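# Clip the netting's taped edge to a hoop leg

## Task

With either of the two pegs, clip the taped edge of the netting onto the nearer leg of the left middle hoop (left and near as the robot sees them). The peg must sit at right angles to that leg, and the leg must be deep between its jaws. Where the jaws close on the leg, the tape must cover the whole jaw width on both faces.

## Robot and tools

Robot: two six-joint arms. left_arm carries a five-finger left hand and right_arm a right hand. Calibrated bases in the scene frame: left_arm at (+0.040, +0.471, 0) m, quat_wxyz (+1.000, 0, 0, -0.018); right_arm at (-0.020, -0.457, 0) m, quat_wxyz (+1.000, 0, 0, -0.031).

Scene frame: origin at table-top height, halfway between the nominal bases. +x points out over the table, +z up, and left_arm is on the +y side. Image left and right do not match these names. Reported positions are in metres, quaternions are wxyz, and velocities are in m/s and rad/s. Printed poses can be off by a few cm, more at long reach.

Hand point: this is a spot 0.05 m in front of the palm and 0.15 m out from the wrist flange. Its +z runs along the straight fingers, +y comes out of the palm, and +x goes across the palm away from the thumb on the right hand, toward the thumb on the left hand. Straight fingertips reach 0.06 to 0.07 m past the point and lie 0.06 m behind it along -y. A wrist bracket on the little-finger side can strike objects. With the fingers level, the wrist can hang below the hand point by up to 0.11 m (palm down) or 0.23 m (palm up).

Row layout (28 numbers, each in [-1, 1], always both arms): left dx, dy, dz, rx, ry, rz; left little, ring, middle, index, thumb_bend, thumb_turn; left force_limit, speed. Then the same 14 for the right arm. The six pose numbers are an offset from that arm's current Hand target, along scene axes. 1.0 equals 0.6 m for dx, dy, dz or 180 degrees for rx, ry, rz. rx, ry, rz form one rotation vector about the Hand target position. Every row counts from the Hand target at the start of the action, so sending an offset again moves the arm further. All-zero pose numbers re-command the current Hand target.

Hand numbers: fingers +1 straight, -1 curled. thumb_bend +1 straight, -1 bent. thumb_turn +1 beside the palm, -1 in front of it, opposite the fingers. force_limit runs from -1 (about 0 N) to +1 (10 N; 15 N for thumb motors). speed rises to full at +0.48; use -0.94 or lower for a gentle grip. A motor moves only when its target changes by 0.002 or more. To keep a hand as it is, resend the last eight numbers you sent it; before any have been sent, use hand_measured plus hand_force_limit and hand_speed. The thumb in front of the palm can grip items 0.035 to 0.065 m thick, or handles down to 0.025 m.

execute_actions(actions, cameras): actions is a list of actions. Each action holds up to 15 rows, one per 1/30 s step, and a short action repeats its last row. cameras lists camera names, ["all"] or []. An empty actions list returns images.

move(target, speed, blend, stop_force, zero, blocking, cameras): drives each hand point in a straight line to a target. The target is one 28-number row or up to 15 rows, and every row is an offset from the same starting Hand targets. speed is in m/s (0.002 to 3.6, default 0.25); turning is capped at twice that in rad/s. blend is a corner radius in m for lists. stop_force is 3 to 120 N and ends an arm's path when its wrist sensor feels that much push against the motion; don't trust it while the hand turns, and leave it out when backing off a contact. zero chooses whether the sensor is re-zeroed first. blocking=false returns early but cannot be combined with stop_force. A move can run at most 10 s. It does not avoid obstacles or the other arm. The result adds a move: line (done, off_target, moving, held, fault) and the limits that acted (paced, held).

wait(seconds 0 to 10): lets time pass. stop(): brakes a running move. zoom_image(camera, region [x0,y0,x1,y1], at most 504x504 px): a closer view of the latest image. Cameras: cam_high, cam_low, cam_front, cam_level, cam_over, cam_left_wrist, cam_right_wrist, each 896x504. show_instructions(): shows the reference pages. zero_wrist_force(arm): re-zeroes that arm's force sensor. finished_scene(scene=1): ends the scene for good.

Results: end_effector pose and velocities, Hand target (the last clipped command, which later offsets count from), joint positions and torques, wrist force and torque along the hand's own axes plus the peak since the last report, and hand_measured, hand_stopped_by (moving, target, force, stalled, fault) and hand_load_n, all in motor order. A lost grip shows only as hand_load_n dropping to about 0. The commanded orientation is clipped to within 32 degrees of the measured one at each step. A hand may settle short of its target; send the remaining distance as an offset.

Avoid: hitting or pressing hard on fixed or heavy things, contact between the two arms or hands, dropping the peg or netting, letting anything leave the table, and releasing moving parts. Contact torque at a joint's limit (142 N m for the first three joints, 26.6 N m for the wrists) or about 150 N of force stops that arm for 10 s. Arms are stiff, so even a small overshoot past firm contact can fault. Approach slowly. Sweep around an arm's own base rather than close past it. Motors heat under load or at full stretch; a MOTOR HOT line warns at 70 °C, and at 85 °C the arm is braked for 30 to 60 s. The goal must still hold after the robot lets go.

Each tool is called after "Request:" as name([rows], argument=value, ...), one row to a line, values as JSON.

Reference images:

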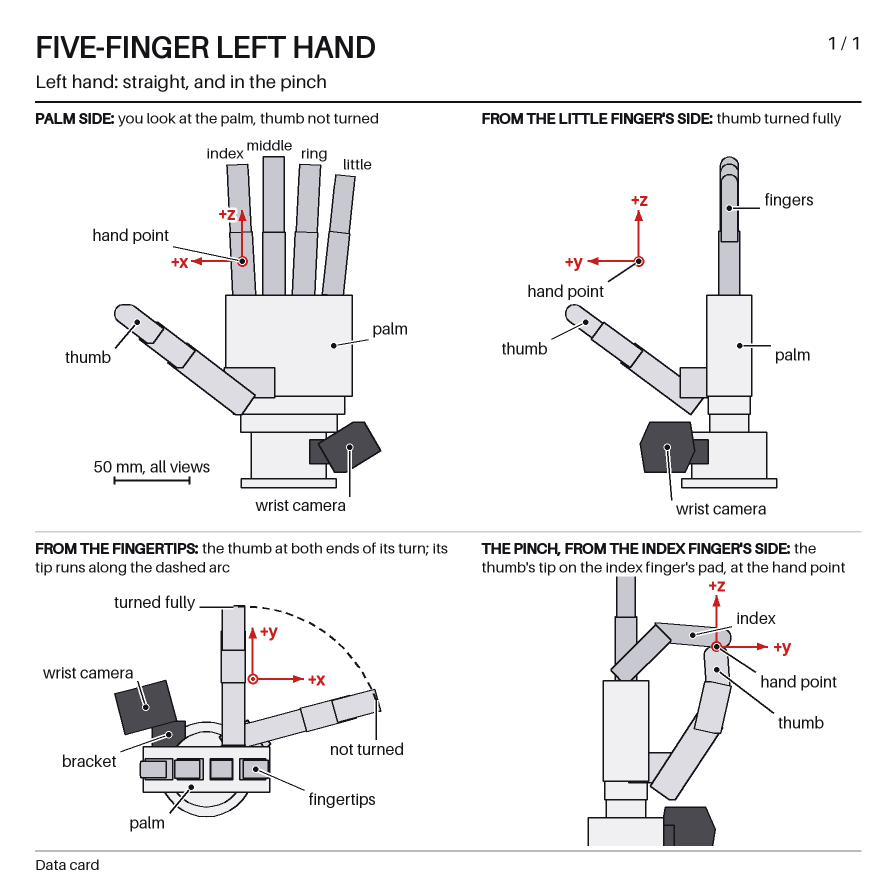

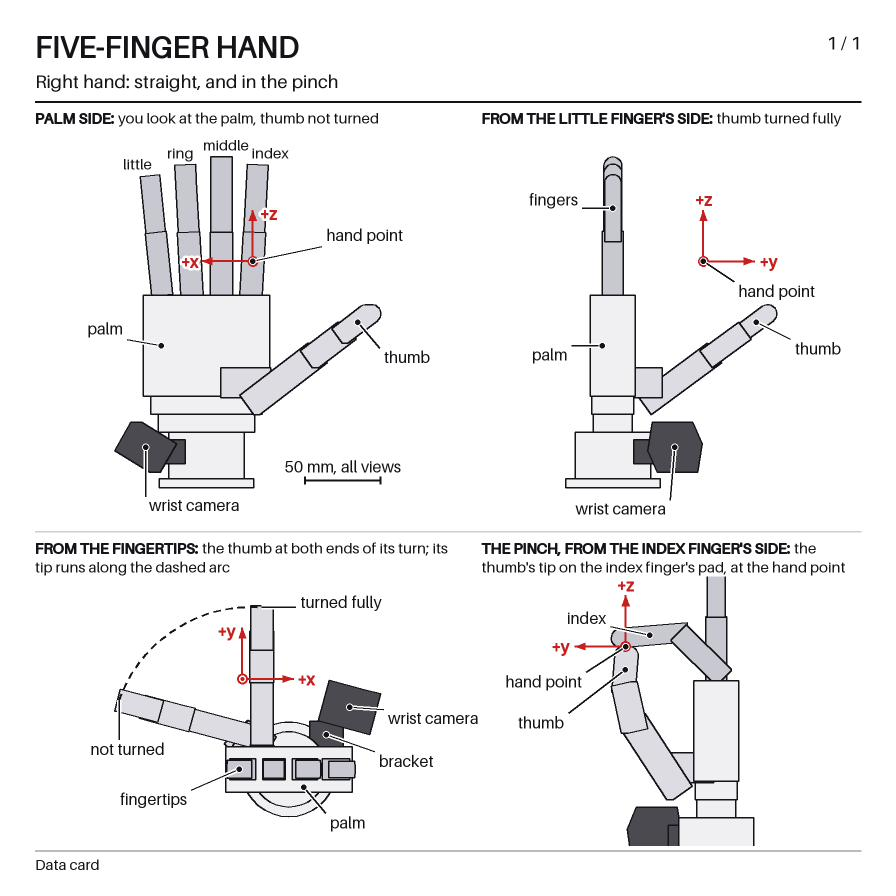

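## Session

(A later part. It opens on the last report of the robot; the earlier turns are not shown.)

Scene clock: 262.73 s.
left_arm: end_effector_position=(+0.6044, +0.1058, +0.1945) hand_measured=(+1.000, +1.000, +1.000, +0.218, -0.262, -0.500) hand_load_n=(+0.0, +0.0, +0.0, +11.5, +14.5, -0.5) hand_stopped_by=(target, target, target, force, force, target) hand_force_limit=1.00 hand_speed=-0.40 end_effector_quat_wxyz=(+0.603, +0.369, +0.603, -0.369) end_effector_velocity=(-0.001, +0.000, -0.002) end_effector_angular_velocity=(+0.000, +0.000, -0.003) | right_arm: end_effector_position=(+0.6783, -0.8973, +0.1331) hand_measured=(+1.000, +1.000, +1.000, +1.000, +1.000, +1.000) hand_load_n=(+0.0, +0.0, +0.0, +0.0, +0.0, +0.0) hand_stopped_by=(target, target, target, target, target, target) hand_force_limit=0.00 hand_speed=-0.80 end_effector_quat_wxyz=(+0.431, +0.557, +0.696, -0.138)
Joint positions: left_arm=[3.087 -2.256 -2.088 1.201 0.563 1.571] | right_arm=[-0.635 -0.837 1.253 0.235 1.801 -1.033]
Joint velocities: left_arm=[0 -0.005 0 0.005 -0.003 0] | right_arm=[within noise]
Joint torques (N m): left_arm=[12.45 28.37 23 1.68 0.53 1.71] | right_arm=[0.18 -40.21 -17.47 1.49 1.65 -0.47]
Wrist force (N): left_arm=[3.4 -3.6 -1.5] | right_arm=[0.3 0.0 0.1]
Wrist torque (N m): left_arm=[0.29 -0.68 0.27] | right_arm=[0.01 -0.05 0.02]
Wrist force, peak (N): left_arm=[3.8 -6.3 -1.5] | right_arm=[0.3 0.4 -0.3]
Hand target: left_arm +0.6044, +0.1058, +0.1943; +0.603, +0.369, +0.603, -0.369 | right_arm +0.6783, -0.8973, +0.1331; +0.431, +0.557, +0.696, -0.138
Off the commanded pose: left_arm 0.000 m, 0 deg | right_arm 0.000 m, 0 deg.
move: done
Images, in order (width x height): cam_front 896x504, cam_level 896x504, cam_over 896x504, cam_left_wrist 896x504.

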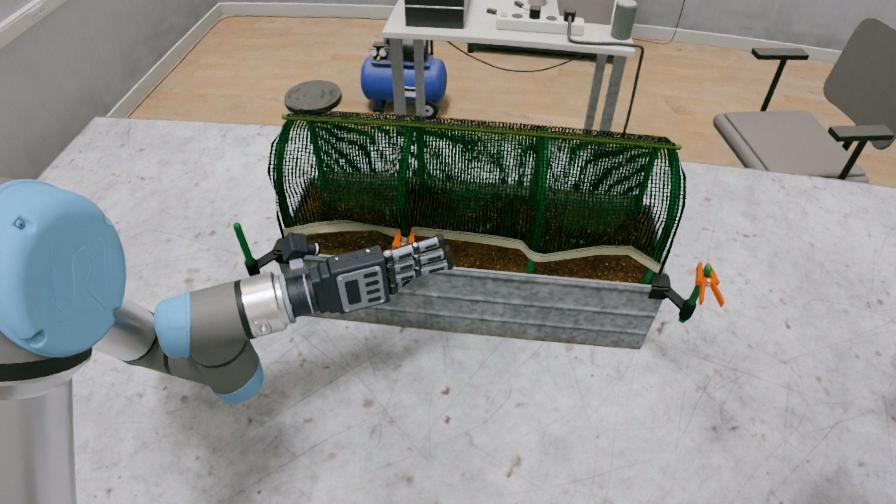

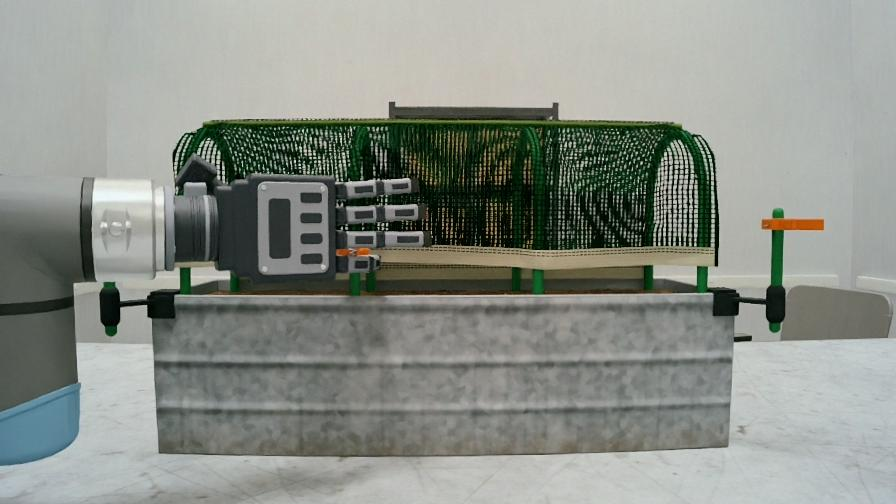

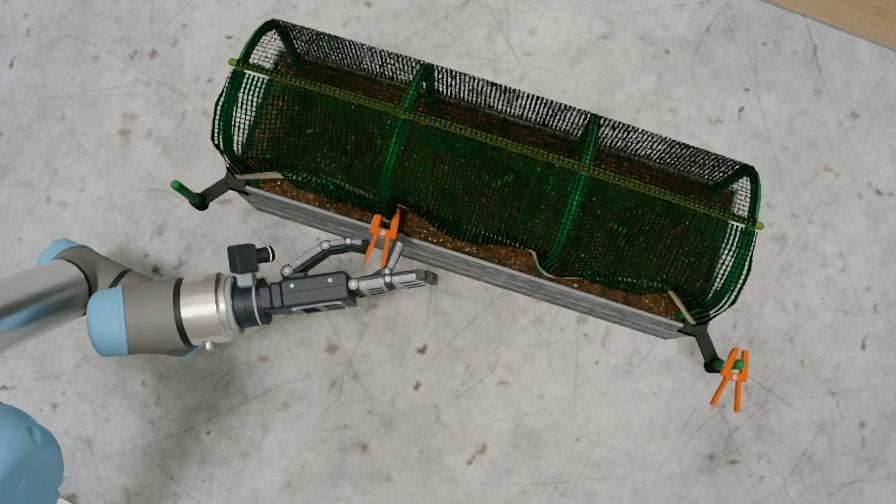

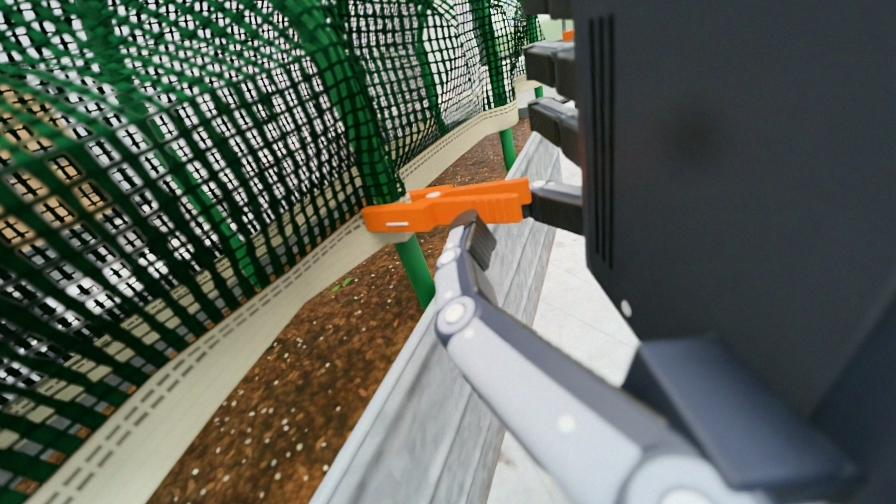

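Request:
move(target=[0.0075,0.0003,0,0,0,0, 1,1,1,0.15,-0.30,-0.5, 1.0,-0.4, 0,0,0,0,0,0, 1,1,1,1,1,1,0,-0.8], speed=0.015, stop_force=20, cameras=["cam_over","cam_left_wrist","cam_front","cam_level"])

Request:
zoom_image(camera="cam_left_wrist", region=[340, 150, 560, 270])

Request:
zoom_image(camera="cam_over", region=[350, 190, 430, 270])

Request:
zoom_image(camera="cam_front", region=[385, 220, 425, 260])

Scene clock: 267.30 s.
left_arm: end_effector_position=(+0.6089, +0.1060, +0.1943) hand_measured=(+1.000, +1.000, +1.000, +0.218, -0.262, -0.500) hand_load_n=(+0.0, +0.0, +0.0, +11.0, +12.0, -0.5) hand_stopped_by=(target, target, target, force, force, target) hand_force_limit=1.00 hand_speed=-0.40 end_effector_quat_wxyz=(+0.603, +0.369, +0.603, -0.369) | right_arm: end_effector_position=(+0.6783, -0.8973, +0.1331) hand_measured=(+1.000, +1.000, +1.000, +1.000, +1.000, +1.000) hand_load_n=(+0.0, +0.0, +0.0, +0.0, +0.0, +0.0) hand_stopped_by=(target, target, target, target, target, target) hand_force_limit=0.00 hand_speed=-0.80 end_effector_quat_wxyz=(+0.431, +0.557, +0.696, -0.138)
Joint positions: left_arm=[3.088 -2.261 -2.075 1.194 0.562 1.571] | right_arm=[-0.635 -0.837 1.253 0.235 1.801 -1.033]
Joint torques (N m): left_arm=[13.44 27.1 24.11 -1.69 0.86 -0.72] | right_arm=[0.18 -39.62 -17.62 1.52 1.58 -0.53]
Wrist force (N): left_arm=[4.1 -8.0 -3.3] | right_arm=[0.3 0.2 -0.1]
Wrist torque (N m): left_arm=[0.27 -0.70 0.32] | right_arm=[0.04 -0.05 0.01]
Wrist force, peak (N): left_arm=[4.2 -8.7 -3.3] | right_arm=[0.6 0.3 -0.1]
Hand target: left_arm +0.6089, +0.1060, +0.1943; +0.603, +0.369, +0.603, -0.369 | right_arm +0.6783, -0.8973, +0.1331; +0.431, +0.557, +0.696, -0.138
Off the commanded pose: left_arm 0.000 m, 0 deg | right_arm 0.000 m, 0 deg.
move: done
Images, in order (width x height): cam_front 896x504, cam_level 896x504, cam_over 896x504, cam_left_wrist 896x504.

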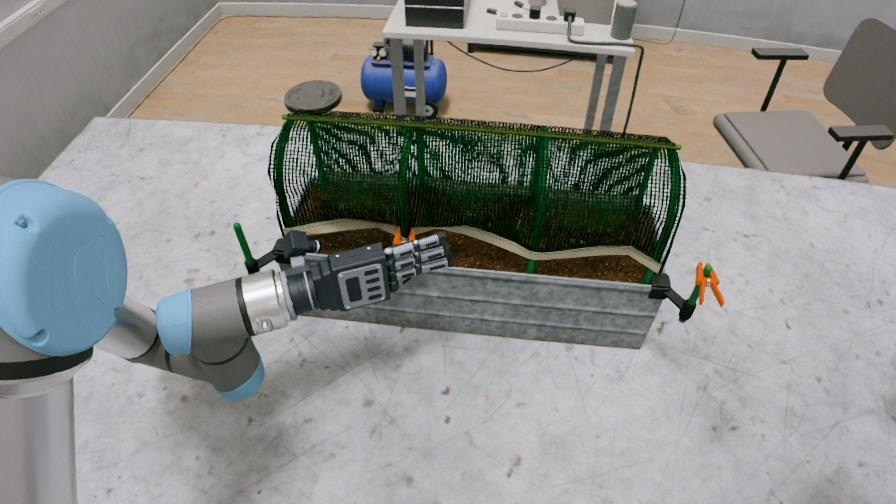

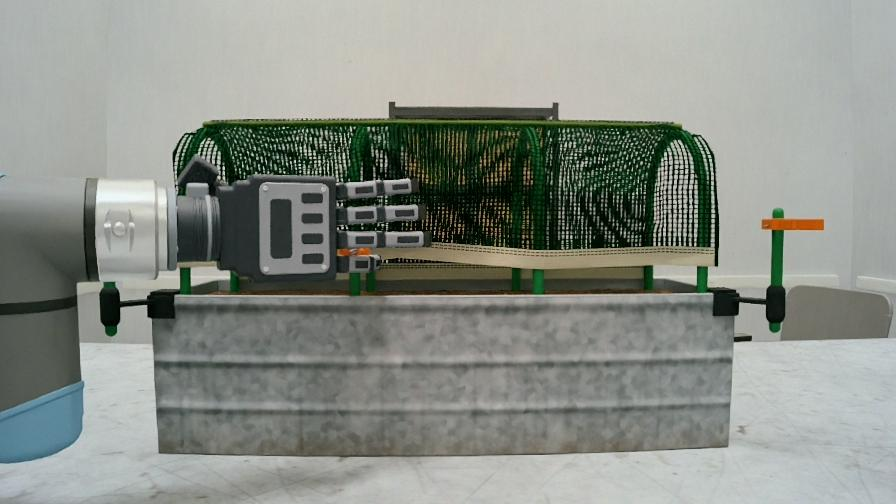

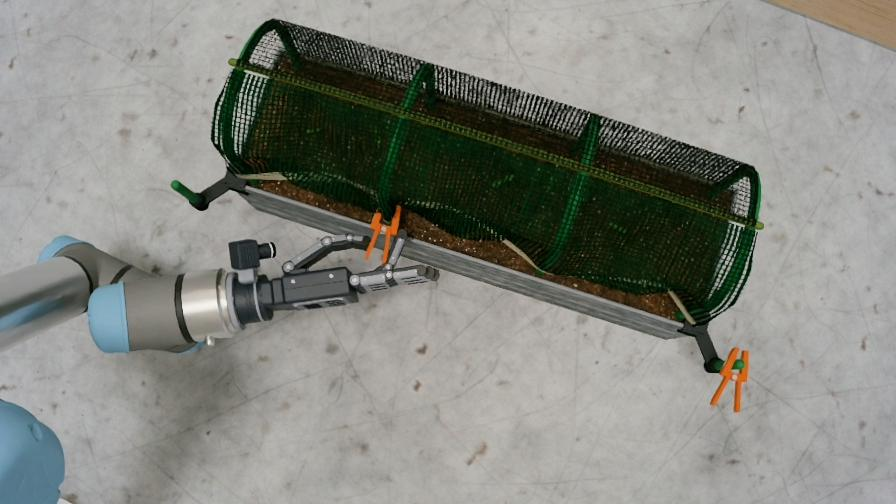

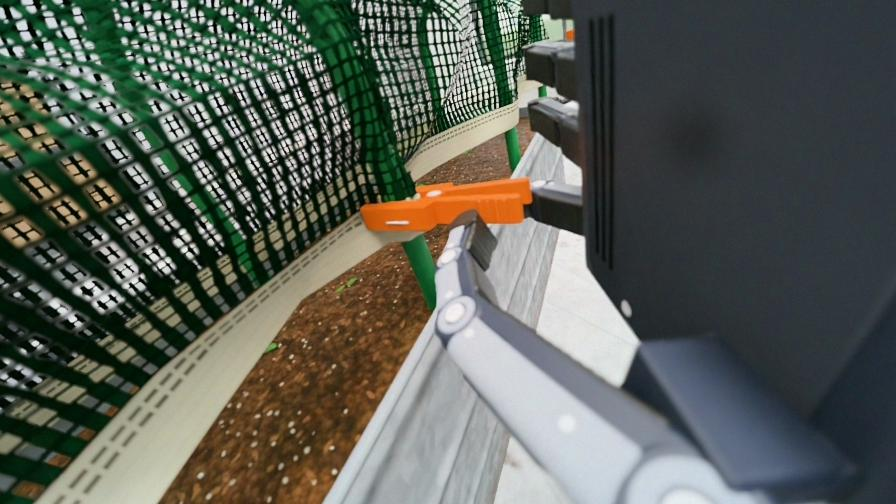

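Scaled by 2.291 from the camera's 896x504 image, which has a finer 1280x720 frame.

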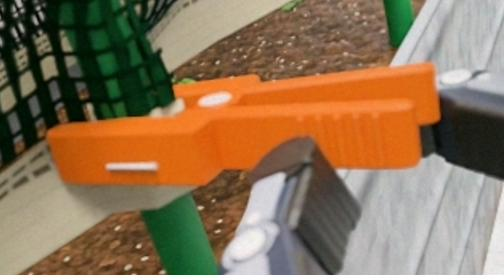

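Scaled by 6.300 from the camera's 896x504 image, which has a finer 1280x720 frame.

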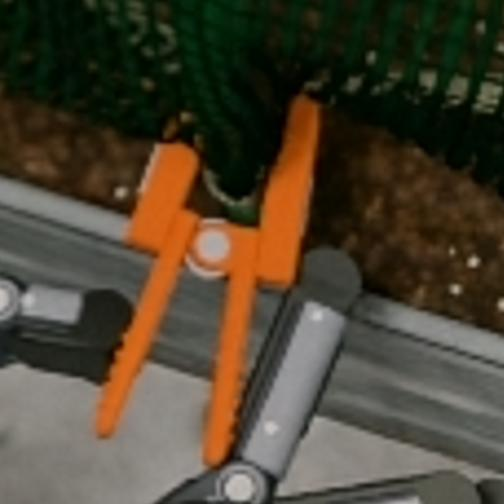

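Scaled by 12.600 from the camera's 896x504 image, which has a finer 1280x720 frame.

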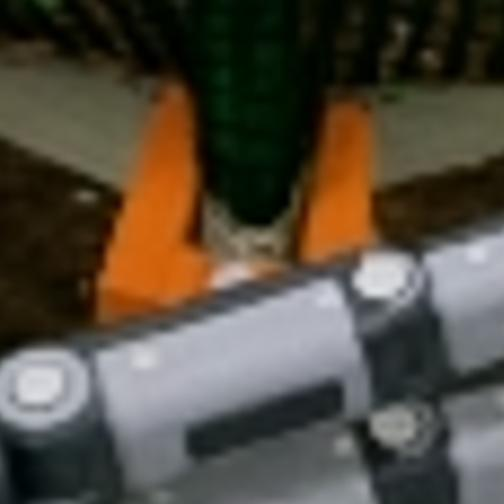

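Request:
zoom_image(camera="cam_level", region=[325, 225, 405, 285])

Request:
zoom_image(camera="cam_left_wrist", region=[350, 160, 450, 260])

Scaled by 6.300 from the camera's 896x504 image, which has a finer 1280x720 frame.

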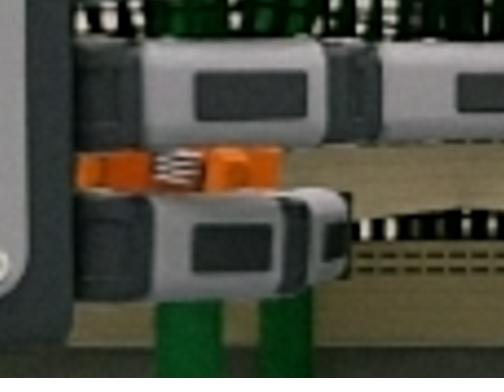

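Scaled by 5.040 from the camera's 896x504 image, which has a finer 1280x720 frame.

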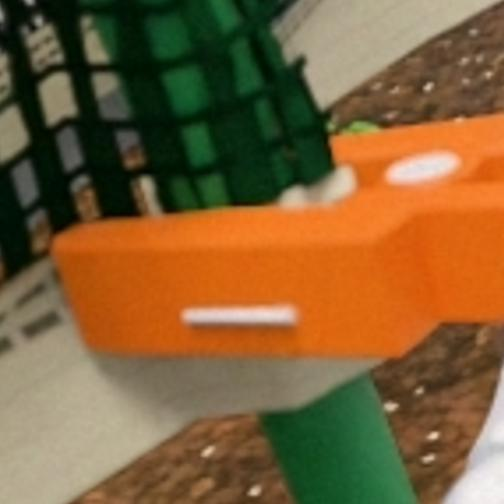

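Request:
zoom_image(camera="cam_left_wrist", region=[355, 175, 425, 215])

Request:
zoom_image(camera="cam_front", region=[390, 222, 420, 246])

Request:
zoom_image(camera="cam_over", region=[370, 200, 405, 235])

Scaled by 7.200 from the camera's 896x504 image, which has a finer 1280x720 frame.

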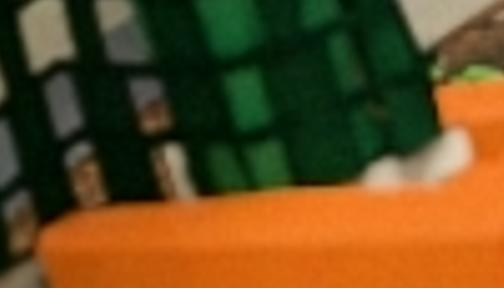

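Scaled by 16.800 from the camera's 896x504 image, which has a finer 1280x720 frame.

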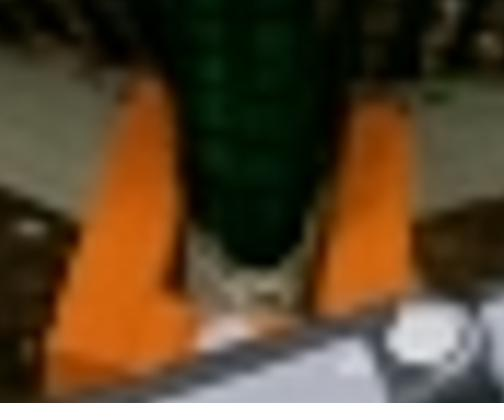

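Scaled by 14.400 from the camera's 896x504 image, which has a finer 1280x720 frame.

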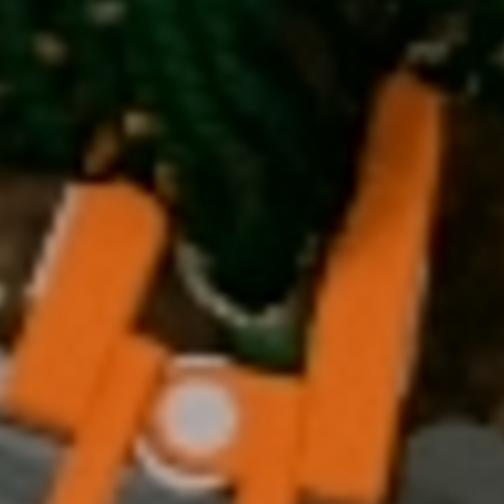

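Request:
move([
  [-0.0117,-0.0005,0,0,0,0, 1,1,1,0.15,-0.30,-0.5, 1.0,-0.4, 0,0,0,0,0,0, 1,1,1,1,1,1,0,-0.8],
], speed=0.02, cameras=["cam_over","cam_left_wrist","cam_front","cam_level"])

Request:
zoom_image(camera="cam_left_wrist", region=[350, 160, 450, 260])

Request:
zoom_image(camera="cam_level", region=[325, 225, 405, 285])

Request:
zoom_image(camera="cam_front", region=[385, 220, 425, 260])

Scene clock: 270.60 s.
left_arm: end_effector_position=(+0.6021, +0.1057, +0.1943) hand_measured=(+1.000, +1.000, +1.000, +0.218, -0.262, -0.500) hand_load_n=(+0.0, +0.0, +0.0, +11.0, +16.0, -0.5) hand_stopped_by=(target, target, target, force, force, target) hand_force_limit=1.00 hand_speed=-0.40 end_effector_quat_wxyz=(+0.603, +0.369, +0.603, -0.369) | right_arm: end_effector_position=(+0.6783, -0.8973, +0.1331) hand_measured=(+1.000, +1.000, +1.000, +1.000, +1.000, +1.000) hand_load_n=(+0.0, +0.0, +0.0, +0.0, +0.0, +0.0) hand_stopped_by=(target, target, target, target, target, target) hand_force_limit=0.00 hand_speed=-0.80 end_effector_quat_wxyz=(+0.431, +0.557, +0.696, -0.138)
Joint positions: left_arm=[3.086 -2.254 -2.094 1.206 0.564 1.571] | right_arm=[-0.635 -0.837 1.253 0.235 1.801 -1.033]
Joint torques (N m): left_arm=[-10.58 44.9 -1.89 2.1 1.58 1.45] | right_arm=[0.23 -40.2 -17.74 1.49 1.47 -0.55]
Wrist force (N): left_arm=[3.6 3.7 -0.6] | right_arm=[0.1 0.2 0.0]
Wrist torque (N m): left_arm=[0.34 -0.68 0.20] | right_arm=[0.03 -0.01 0.01]
Wrist force, peak (N): left_arm=[4.1 -8.1 -3.3] | right_arm=[0.4 0.3 -0.4]
Hand target: left_arm +0.6019, +0.1057, +0.1943; +0.603, +0.369, +0.603, -0.369 | right_arm +0.6783, -0.8973, +0.1331; +0.431, +0.557, +0.696, -0.138
Off the commanded pose: left_arm 0.000 m, 0 deg | right_arm 0.000 m, 0 deg.
move: done
Images, in order (width x height): cam_front 896x504, cam_level 896x504, cam_over 896x504, cam_left_wrist 896x504.

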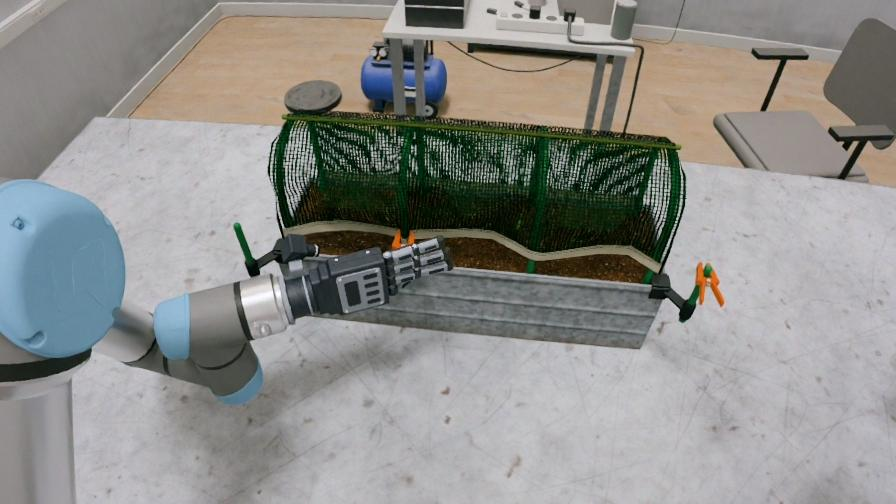

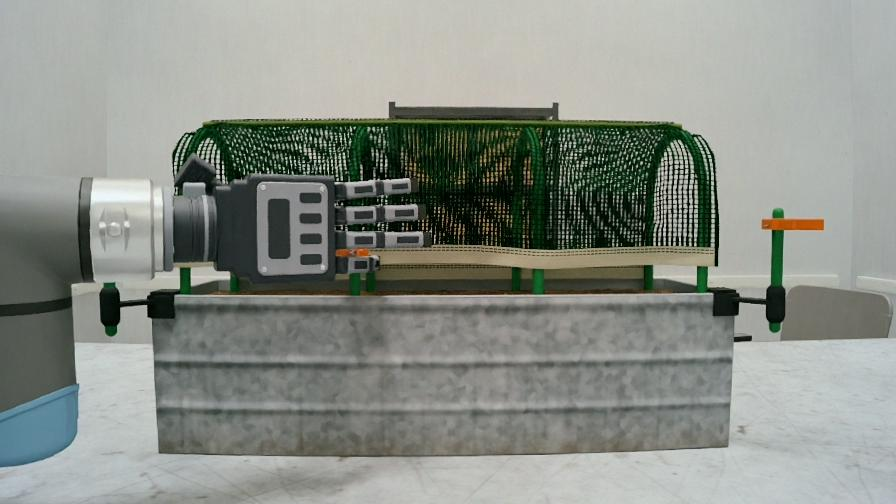

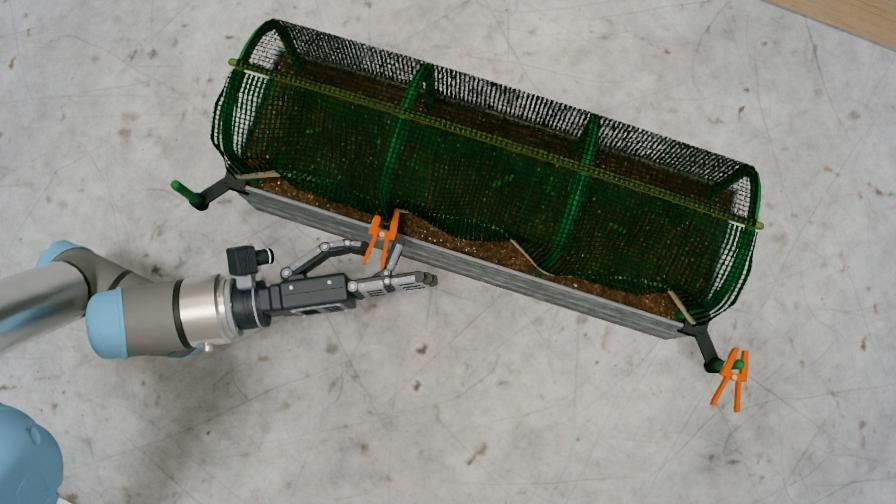

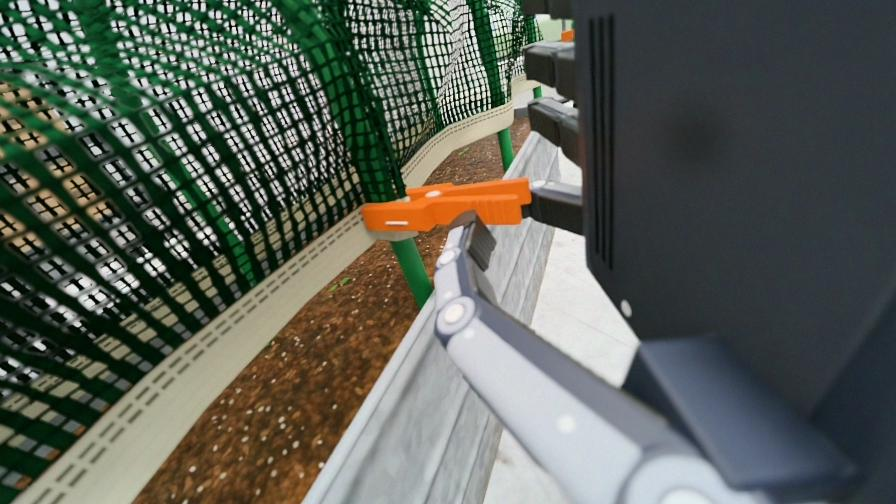

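Scaled by 5.040 from the camera's 896x504 image, which has a finer 1280x720 frame.

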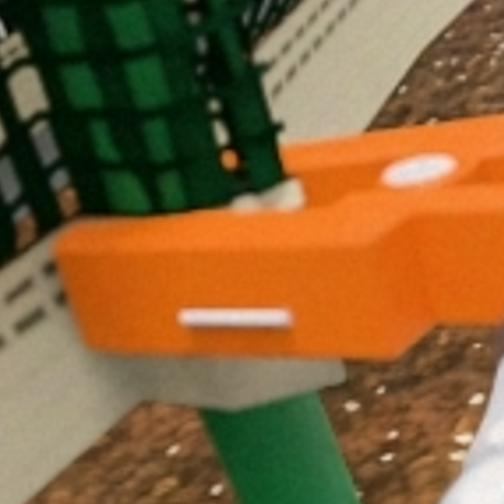

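Scaled by 6.300 from the camera's 896x504 image, which has a finer 1280x720 frame.

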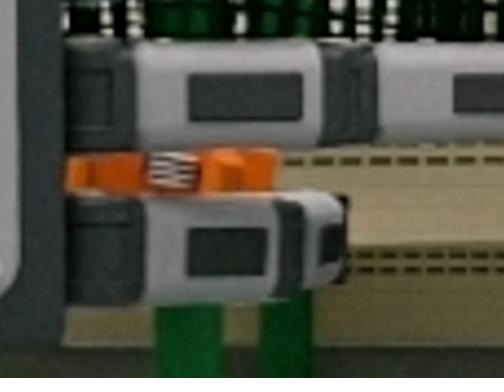

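Scaled by 12.600 from the camera's 896x504 image, which has a finer 1280x720 frame.

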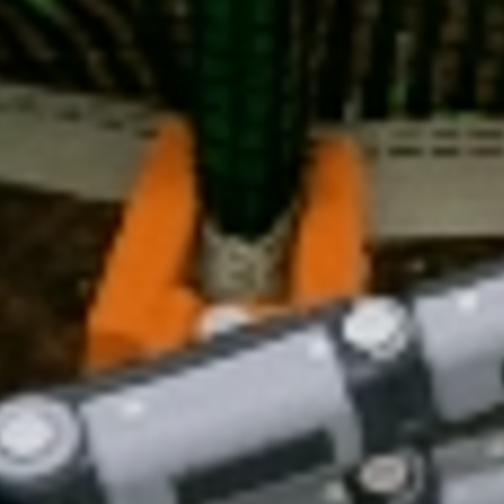

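Request:
move([
  [-0.0067,-0.0003,0,0,0,0, 1,1,1,0.15,-0.30,-0.5, 1.0,-0.4, 0,0,0,0,0,0, 1,1,1,1,1,1,0,-0.8],
  [-0.0067,-0.0003,-0.0033,0,0,0, 1,1,1,0.15,-0.30,-0.5, 1.0,-0.4, 0,0,0,0,0,0, 1,1,1,1,1,1,0,-0.8],
], speed=0.02, cameras=["cam_over","cam_left_wrist","cam_front","cam_level"])

Request:
zoom_image(camera="cam_left_wrist", region=[350, 160, 450, 260])

Request:
zoom_image(camera="cam_level", region=[325, 225, 405, 285])

Request:
zoom_image(camera="cam_front", region=[385, 220, 425, 260])

Scene clock: 272.70 s.
left_arm: end_effector_position=(+0.5979, +0.1055, +0.1925) hand_measured=(+1.000, +1.000, +1.000, +0.218, -0.262, -0.500) hand_load_n=(+0.0, +0.0, +0.0, +11.0, +16.0, -1.0) hand_stopped_by=(target, target, target, force, force, target) hand_force_limit=1.00 hand_speed=-0.40 end_effector_quat_wxyz=(+0.603, +0.369, +0.603, -0.369) | right_arm: end_effector_position=(+0.6783, -0.8973, +0.1331) hand_measured=(+1.000, +1.000, +1.000, +1.000, +1.000, +1.000) hand_load_n=(+0.0, +0.0, +0.0, +0.0, +0.0, +0.0) hand_stopped_by=(target, target, target, target, target, target) hand_force_limit=0.00 hand_speed=-0.80 end_effector_quat_wxyz=(+0.431, +0.557, +0.696, -0.138)
Joint positions: left_arm=[3.085 -2.255 -2.105 1.218 0.565 1.571] | right_arm=[-0.635 -0.837 1.253 0.235 1.801 -1.033]
Joint torques (N m): left_arm=[-10.93 27.91 -3.67 2.37 1.61 1.17] | right_arm=[0.15 -39.97 -17.2 1.47 1.65 -0.56]
Wrist force (N): left_arm=[3.2 2.8 -0.9] | right_arm=[0.0 0.1 -0.1]
Wrist torque (N m): left_arm=[0.31 -0.69 0.21] | right_arm=[0.03 -0.01 0.01]
Wrist force, peak (N): left_arm=[3.5 3.9 -0.7] | right_arm=[-0.1 0.6 -0.1]
Hand target: left_arm +0.5979, +0.1055, +0.1923; +0.603, +0.369, +0.603, -0.369 | right_arm +0.6783, -0.8973, +0.1331; +0.431, +0.557, +0.696, -0.138
Off the commanded pose: left_arm 0.000 m, 0 deg | right_arm 0.000 m, 0 deg.
move: done
Images, in order (width x height): cam_front 896x504, cam_level 896x504, cam_over 896x504, cam_left_wrist 896x504.

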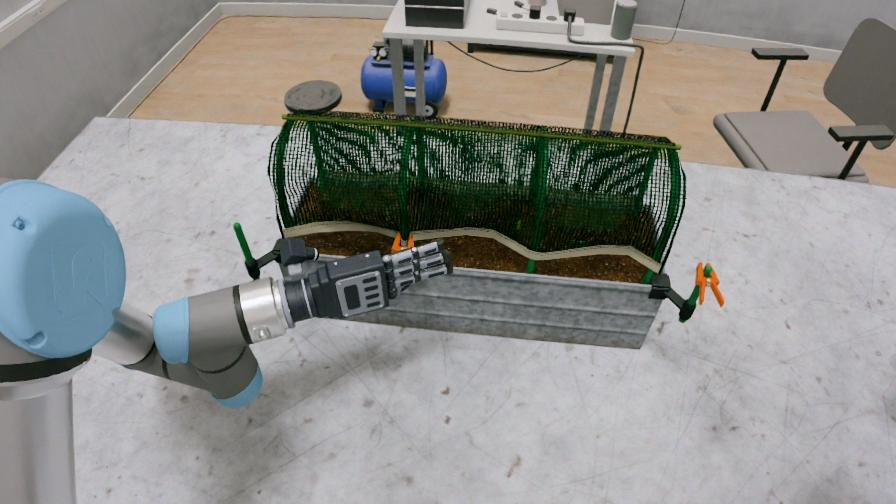

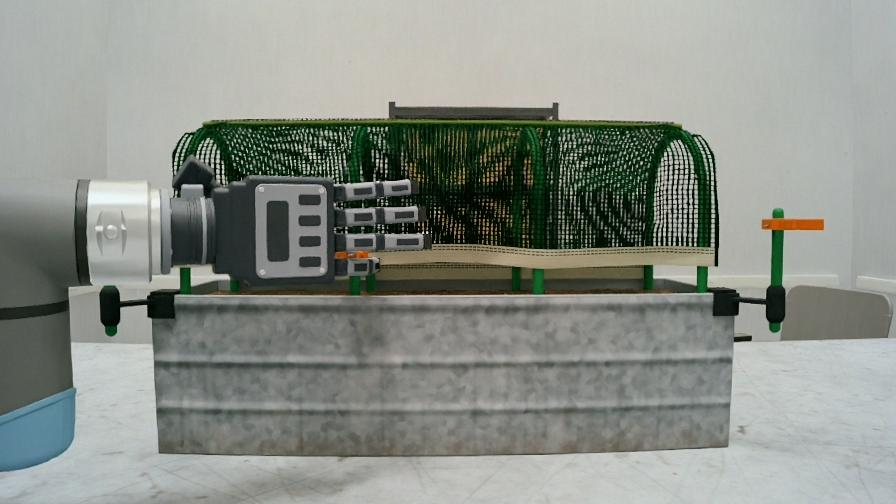

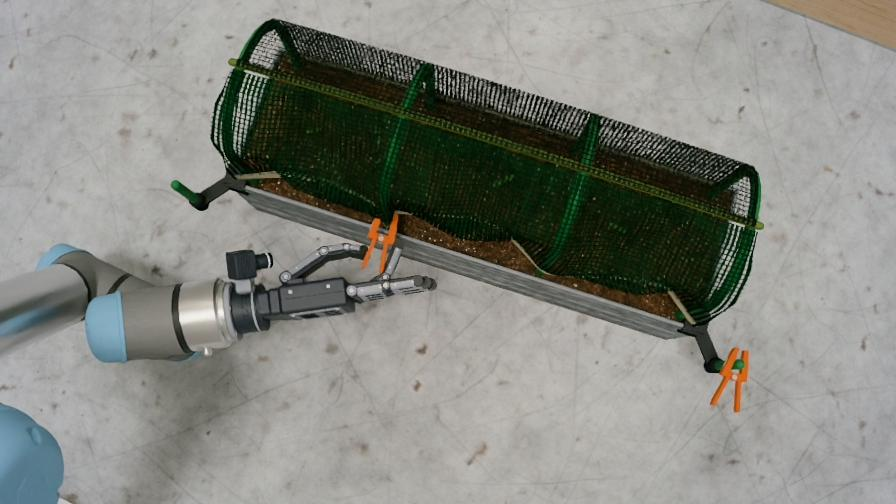

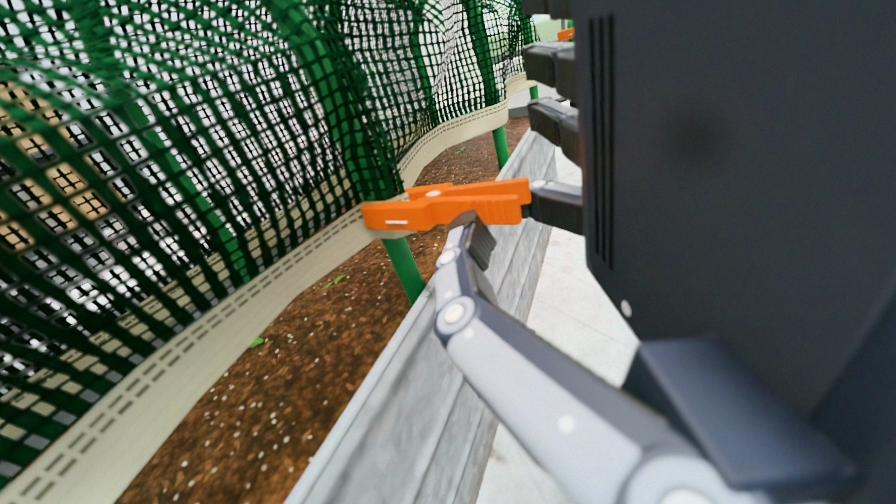

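Scaled by 5.040 from the camera's 896x504 image, which has a finer 1280x720 frame.

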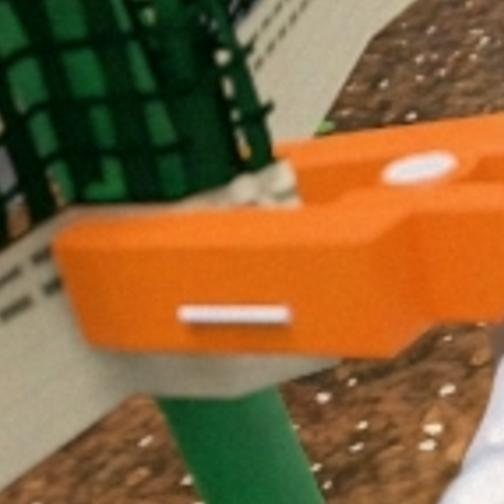

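Scaled by 6.300 from the camera's 896x504 image, which has a finer 1280x720 frame.

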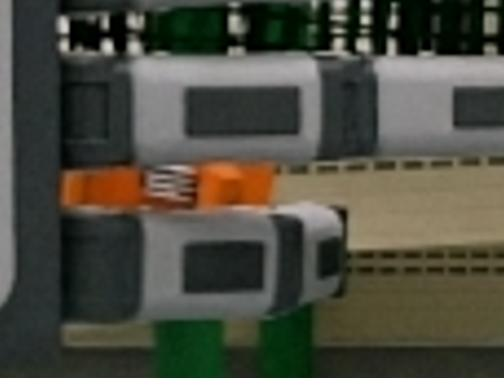

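Scaled by 12.600 from the camera's 896x504 image, which has a finer 1280x720 frame.

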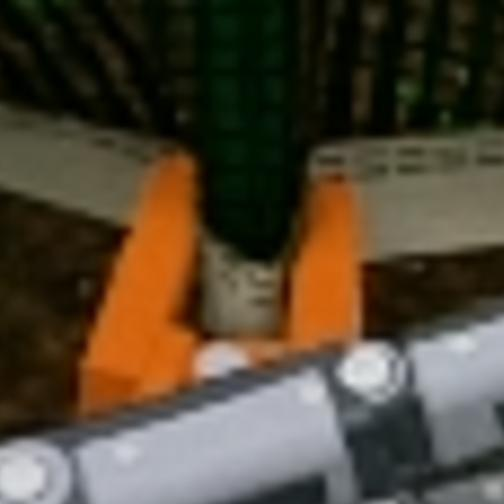

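Request:
move(target=[0.0180, 0.0007, 0.0005, 0,0,0, 1,1,1,0.15,-0.30,-0.5,1.0,-0.4, 0,0,0,0,0,0, 1,1,1,1,1,1,0,-0.8], speed=0.015, stop_force=25, cameras=["all"])

Scene clock: 275.50 s.
left_arm: end_effector_position=(+0.6087, +0.1059, +0.1926) hand_measured=(+1.000, +1.000, +1.000, +0.218, -0.262, -0.500) hand_load_n=(+0.0, +0.0, +0.0, +11.0, +12.5, +0.0) hand_stopped_by=(target, target, target, force, force, target) hand_force_limit=1.00 hand_speed=-0.40 end_effector_quat_wxyz=(+0.603, +0.369, +0.603, -0.369) | right_arm: end_effector_position=(+0.6783, -0.8973, +0.1331) hand_measured=(+1.000, +1.000, +1.000, +1.000, +1.000, +1.000) hand_load_n=(+0.0, +0.0, +0.0, +0.0, +0.0, +0.0) hand_stopped_by=(target, target, target, target, target, target) hand_force_limit=0.00 hand_speed=-0.80 end_effector_quat_wxyz=(+0.431, +0.557, +0.696, -0.138)
Joint positions: left_arm=[3.088 -2.265 -2.076 1.198 0.562 1.571] | right_arm=[-0.635 -0.837 1.253 0.235 1.801 -1.033]
Joint torques (N m): left_arm=[12.85 27.23 23.81 -1.67 0.77 -1.23] | right_arm=[0.02 -40.06 -17 1.43 1.5 -0.49]
Wrist force (N): left_arm=[4.3 -7.8 -4.8] | right_arm=[-0.1 0.2 0.2]
Wrist torque (N m): left_arm=[0.31 -0.72 0.31] | right_arm=[0.02 0.01 0.01]
Wrist force, peak (N): left_arm=[4.3 -8.1 -4.7] | right_arm=[0.7 0.1 0.0]
Hand target: left_arm +0.6087, +0.1059, +0.1926; +0.603, +0.369, +0.603, -0.369 | right_arm +0.6783, -0.8973, +0.1331; +0.431, +0.557, +0.696, -0.138
Off the commanded pose: left_arm 0.000 m, 0 deg | right_arm 0.000 m, 0 deg.
move: done

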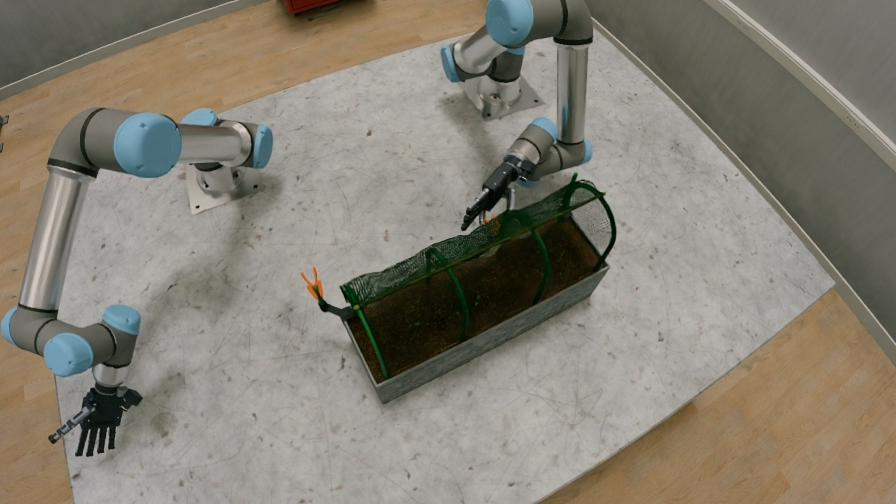

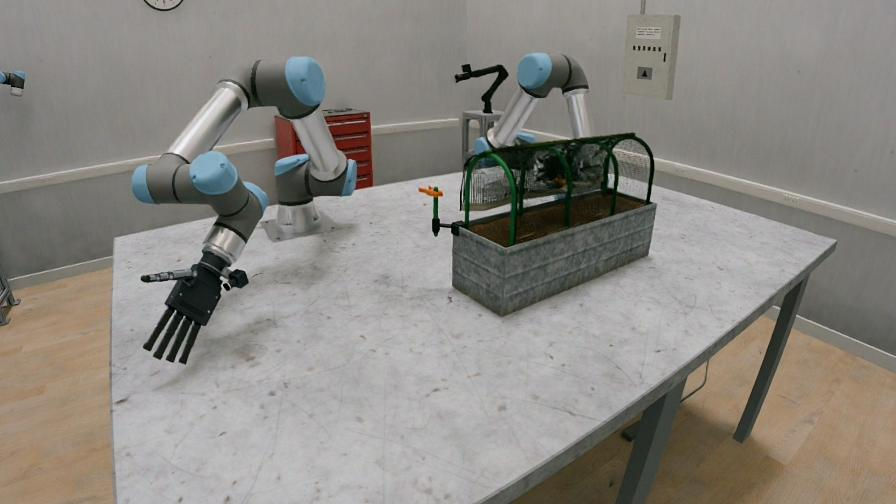

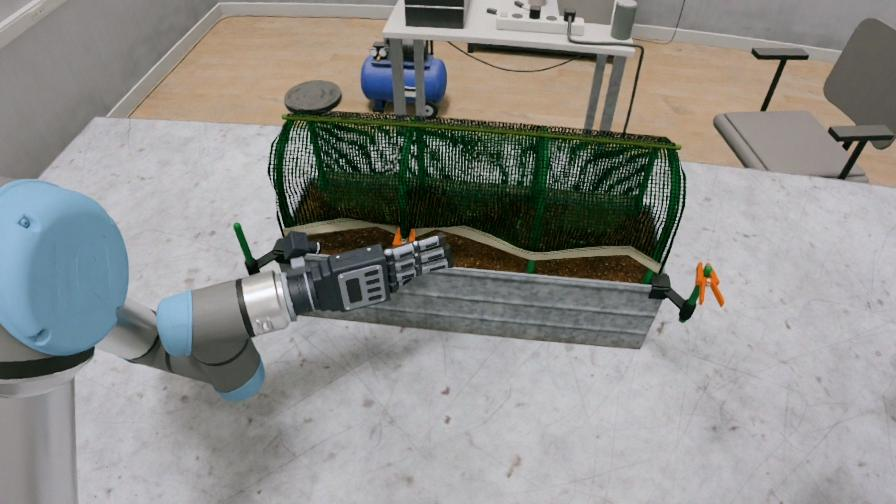

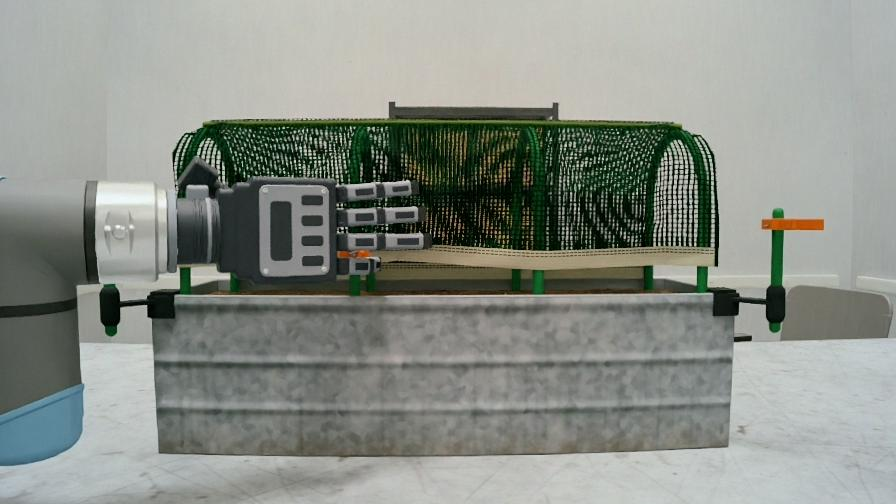

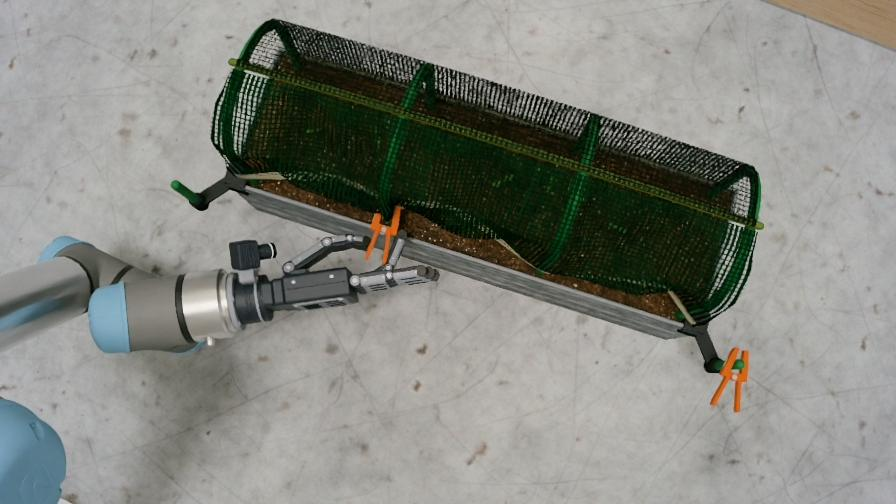

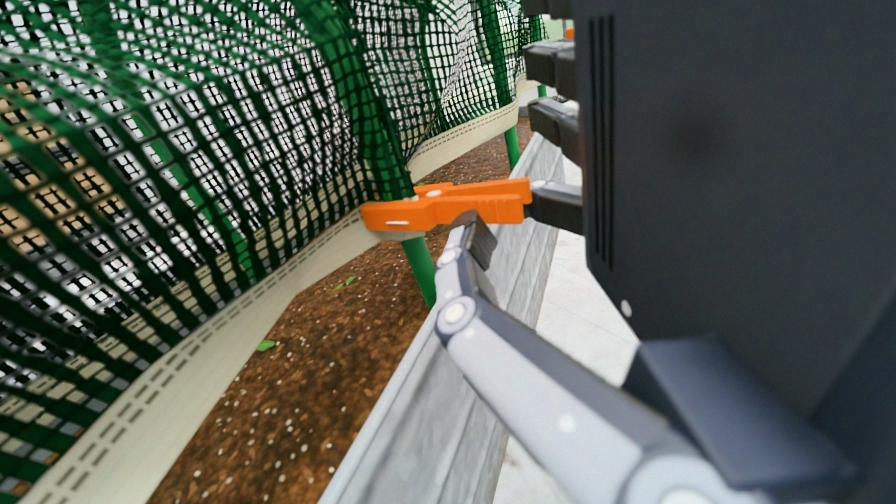

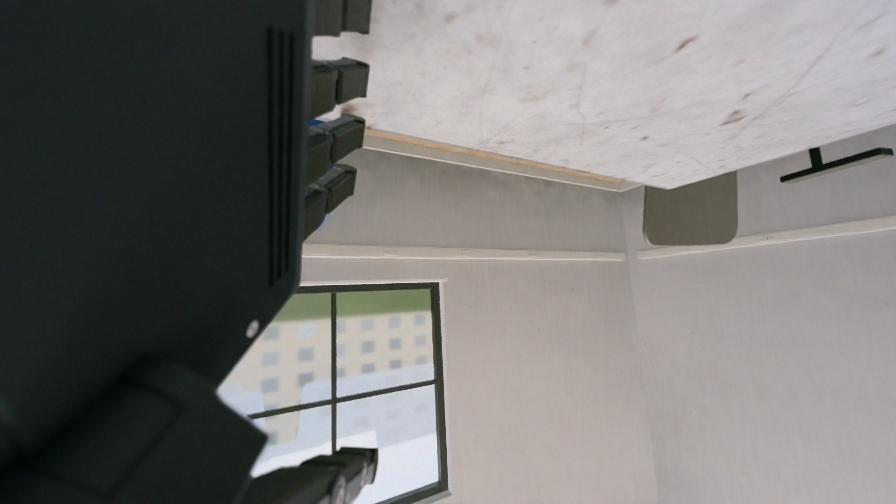

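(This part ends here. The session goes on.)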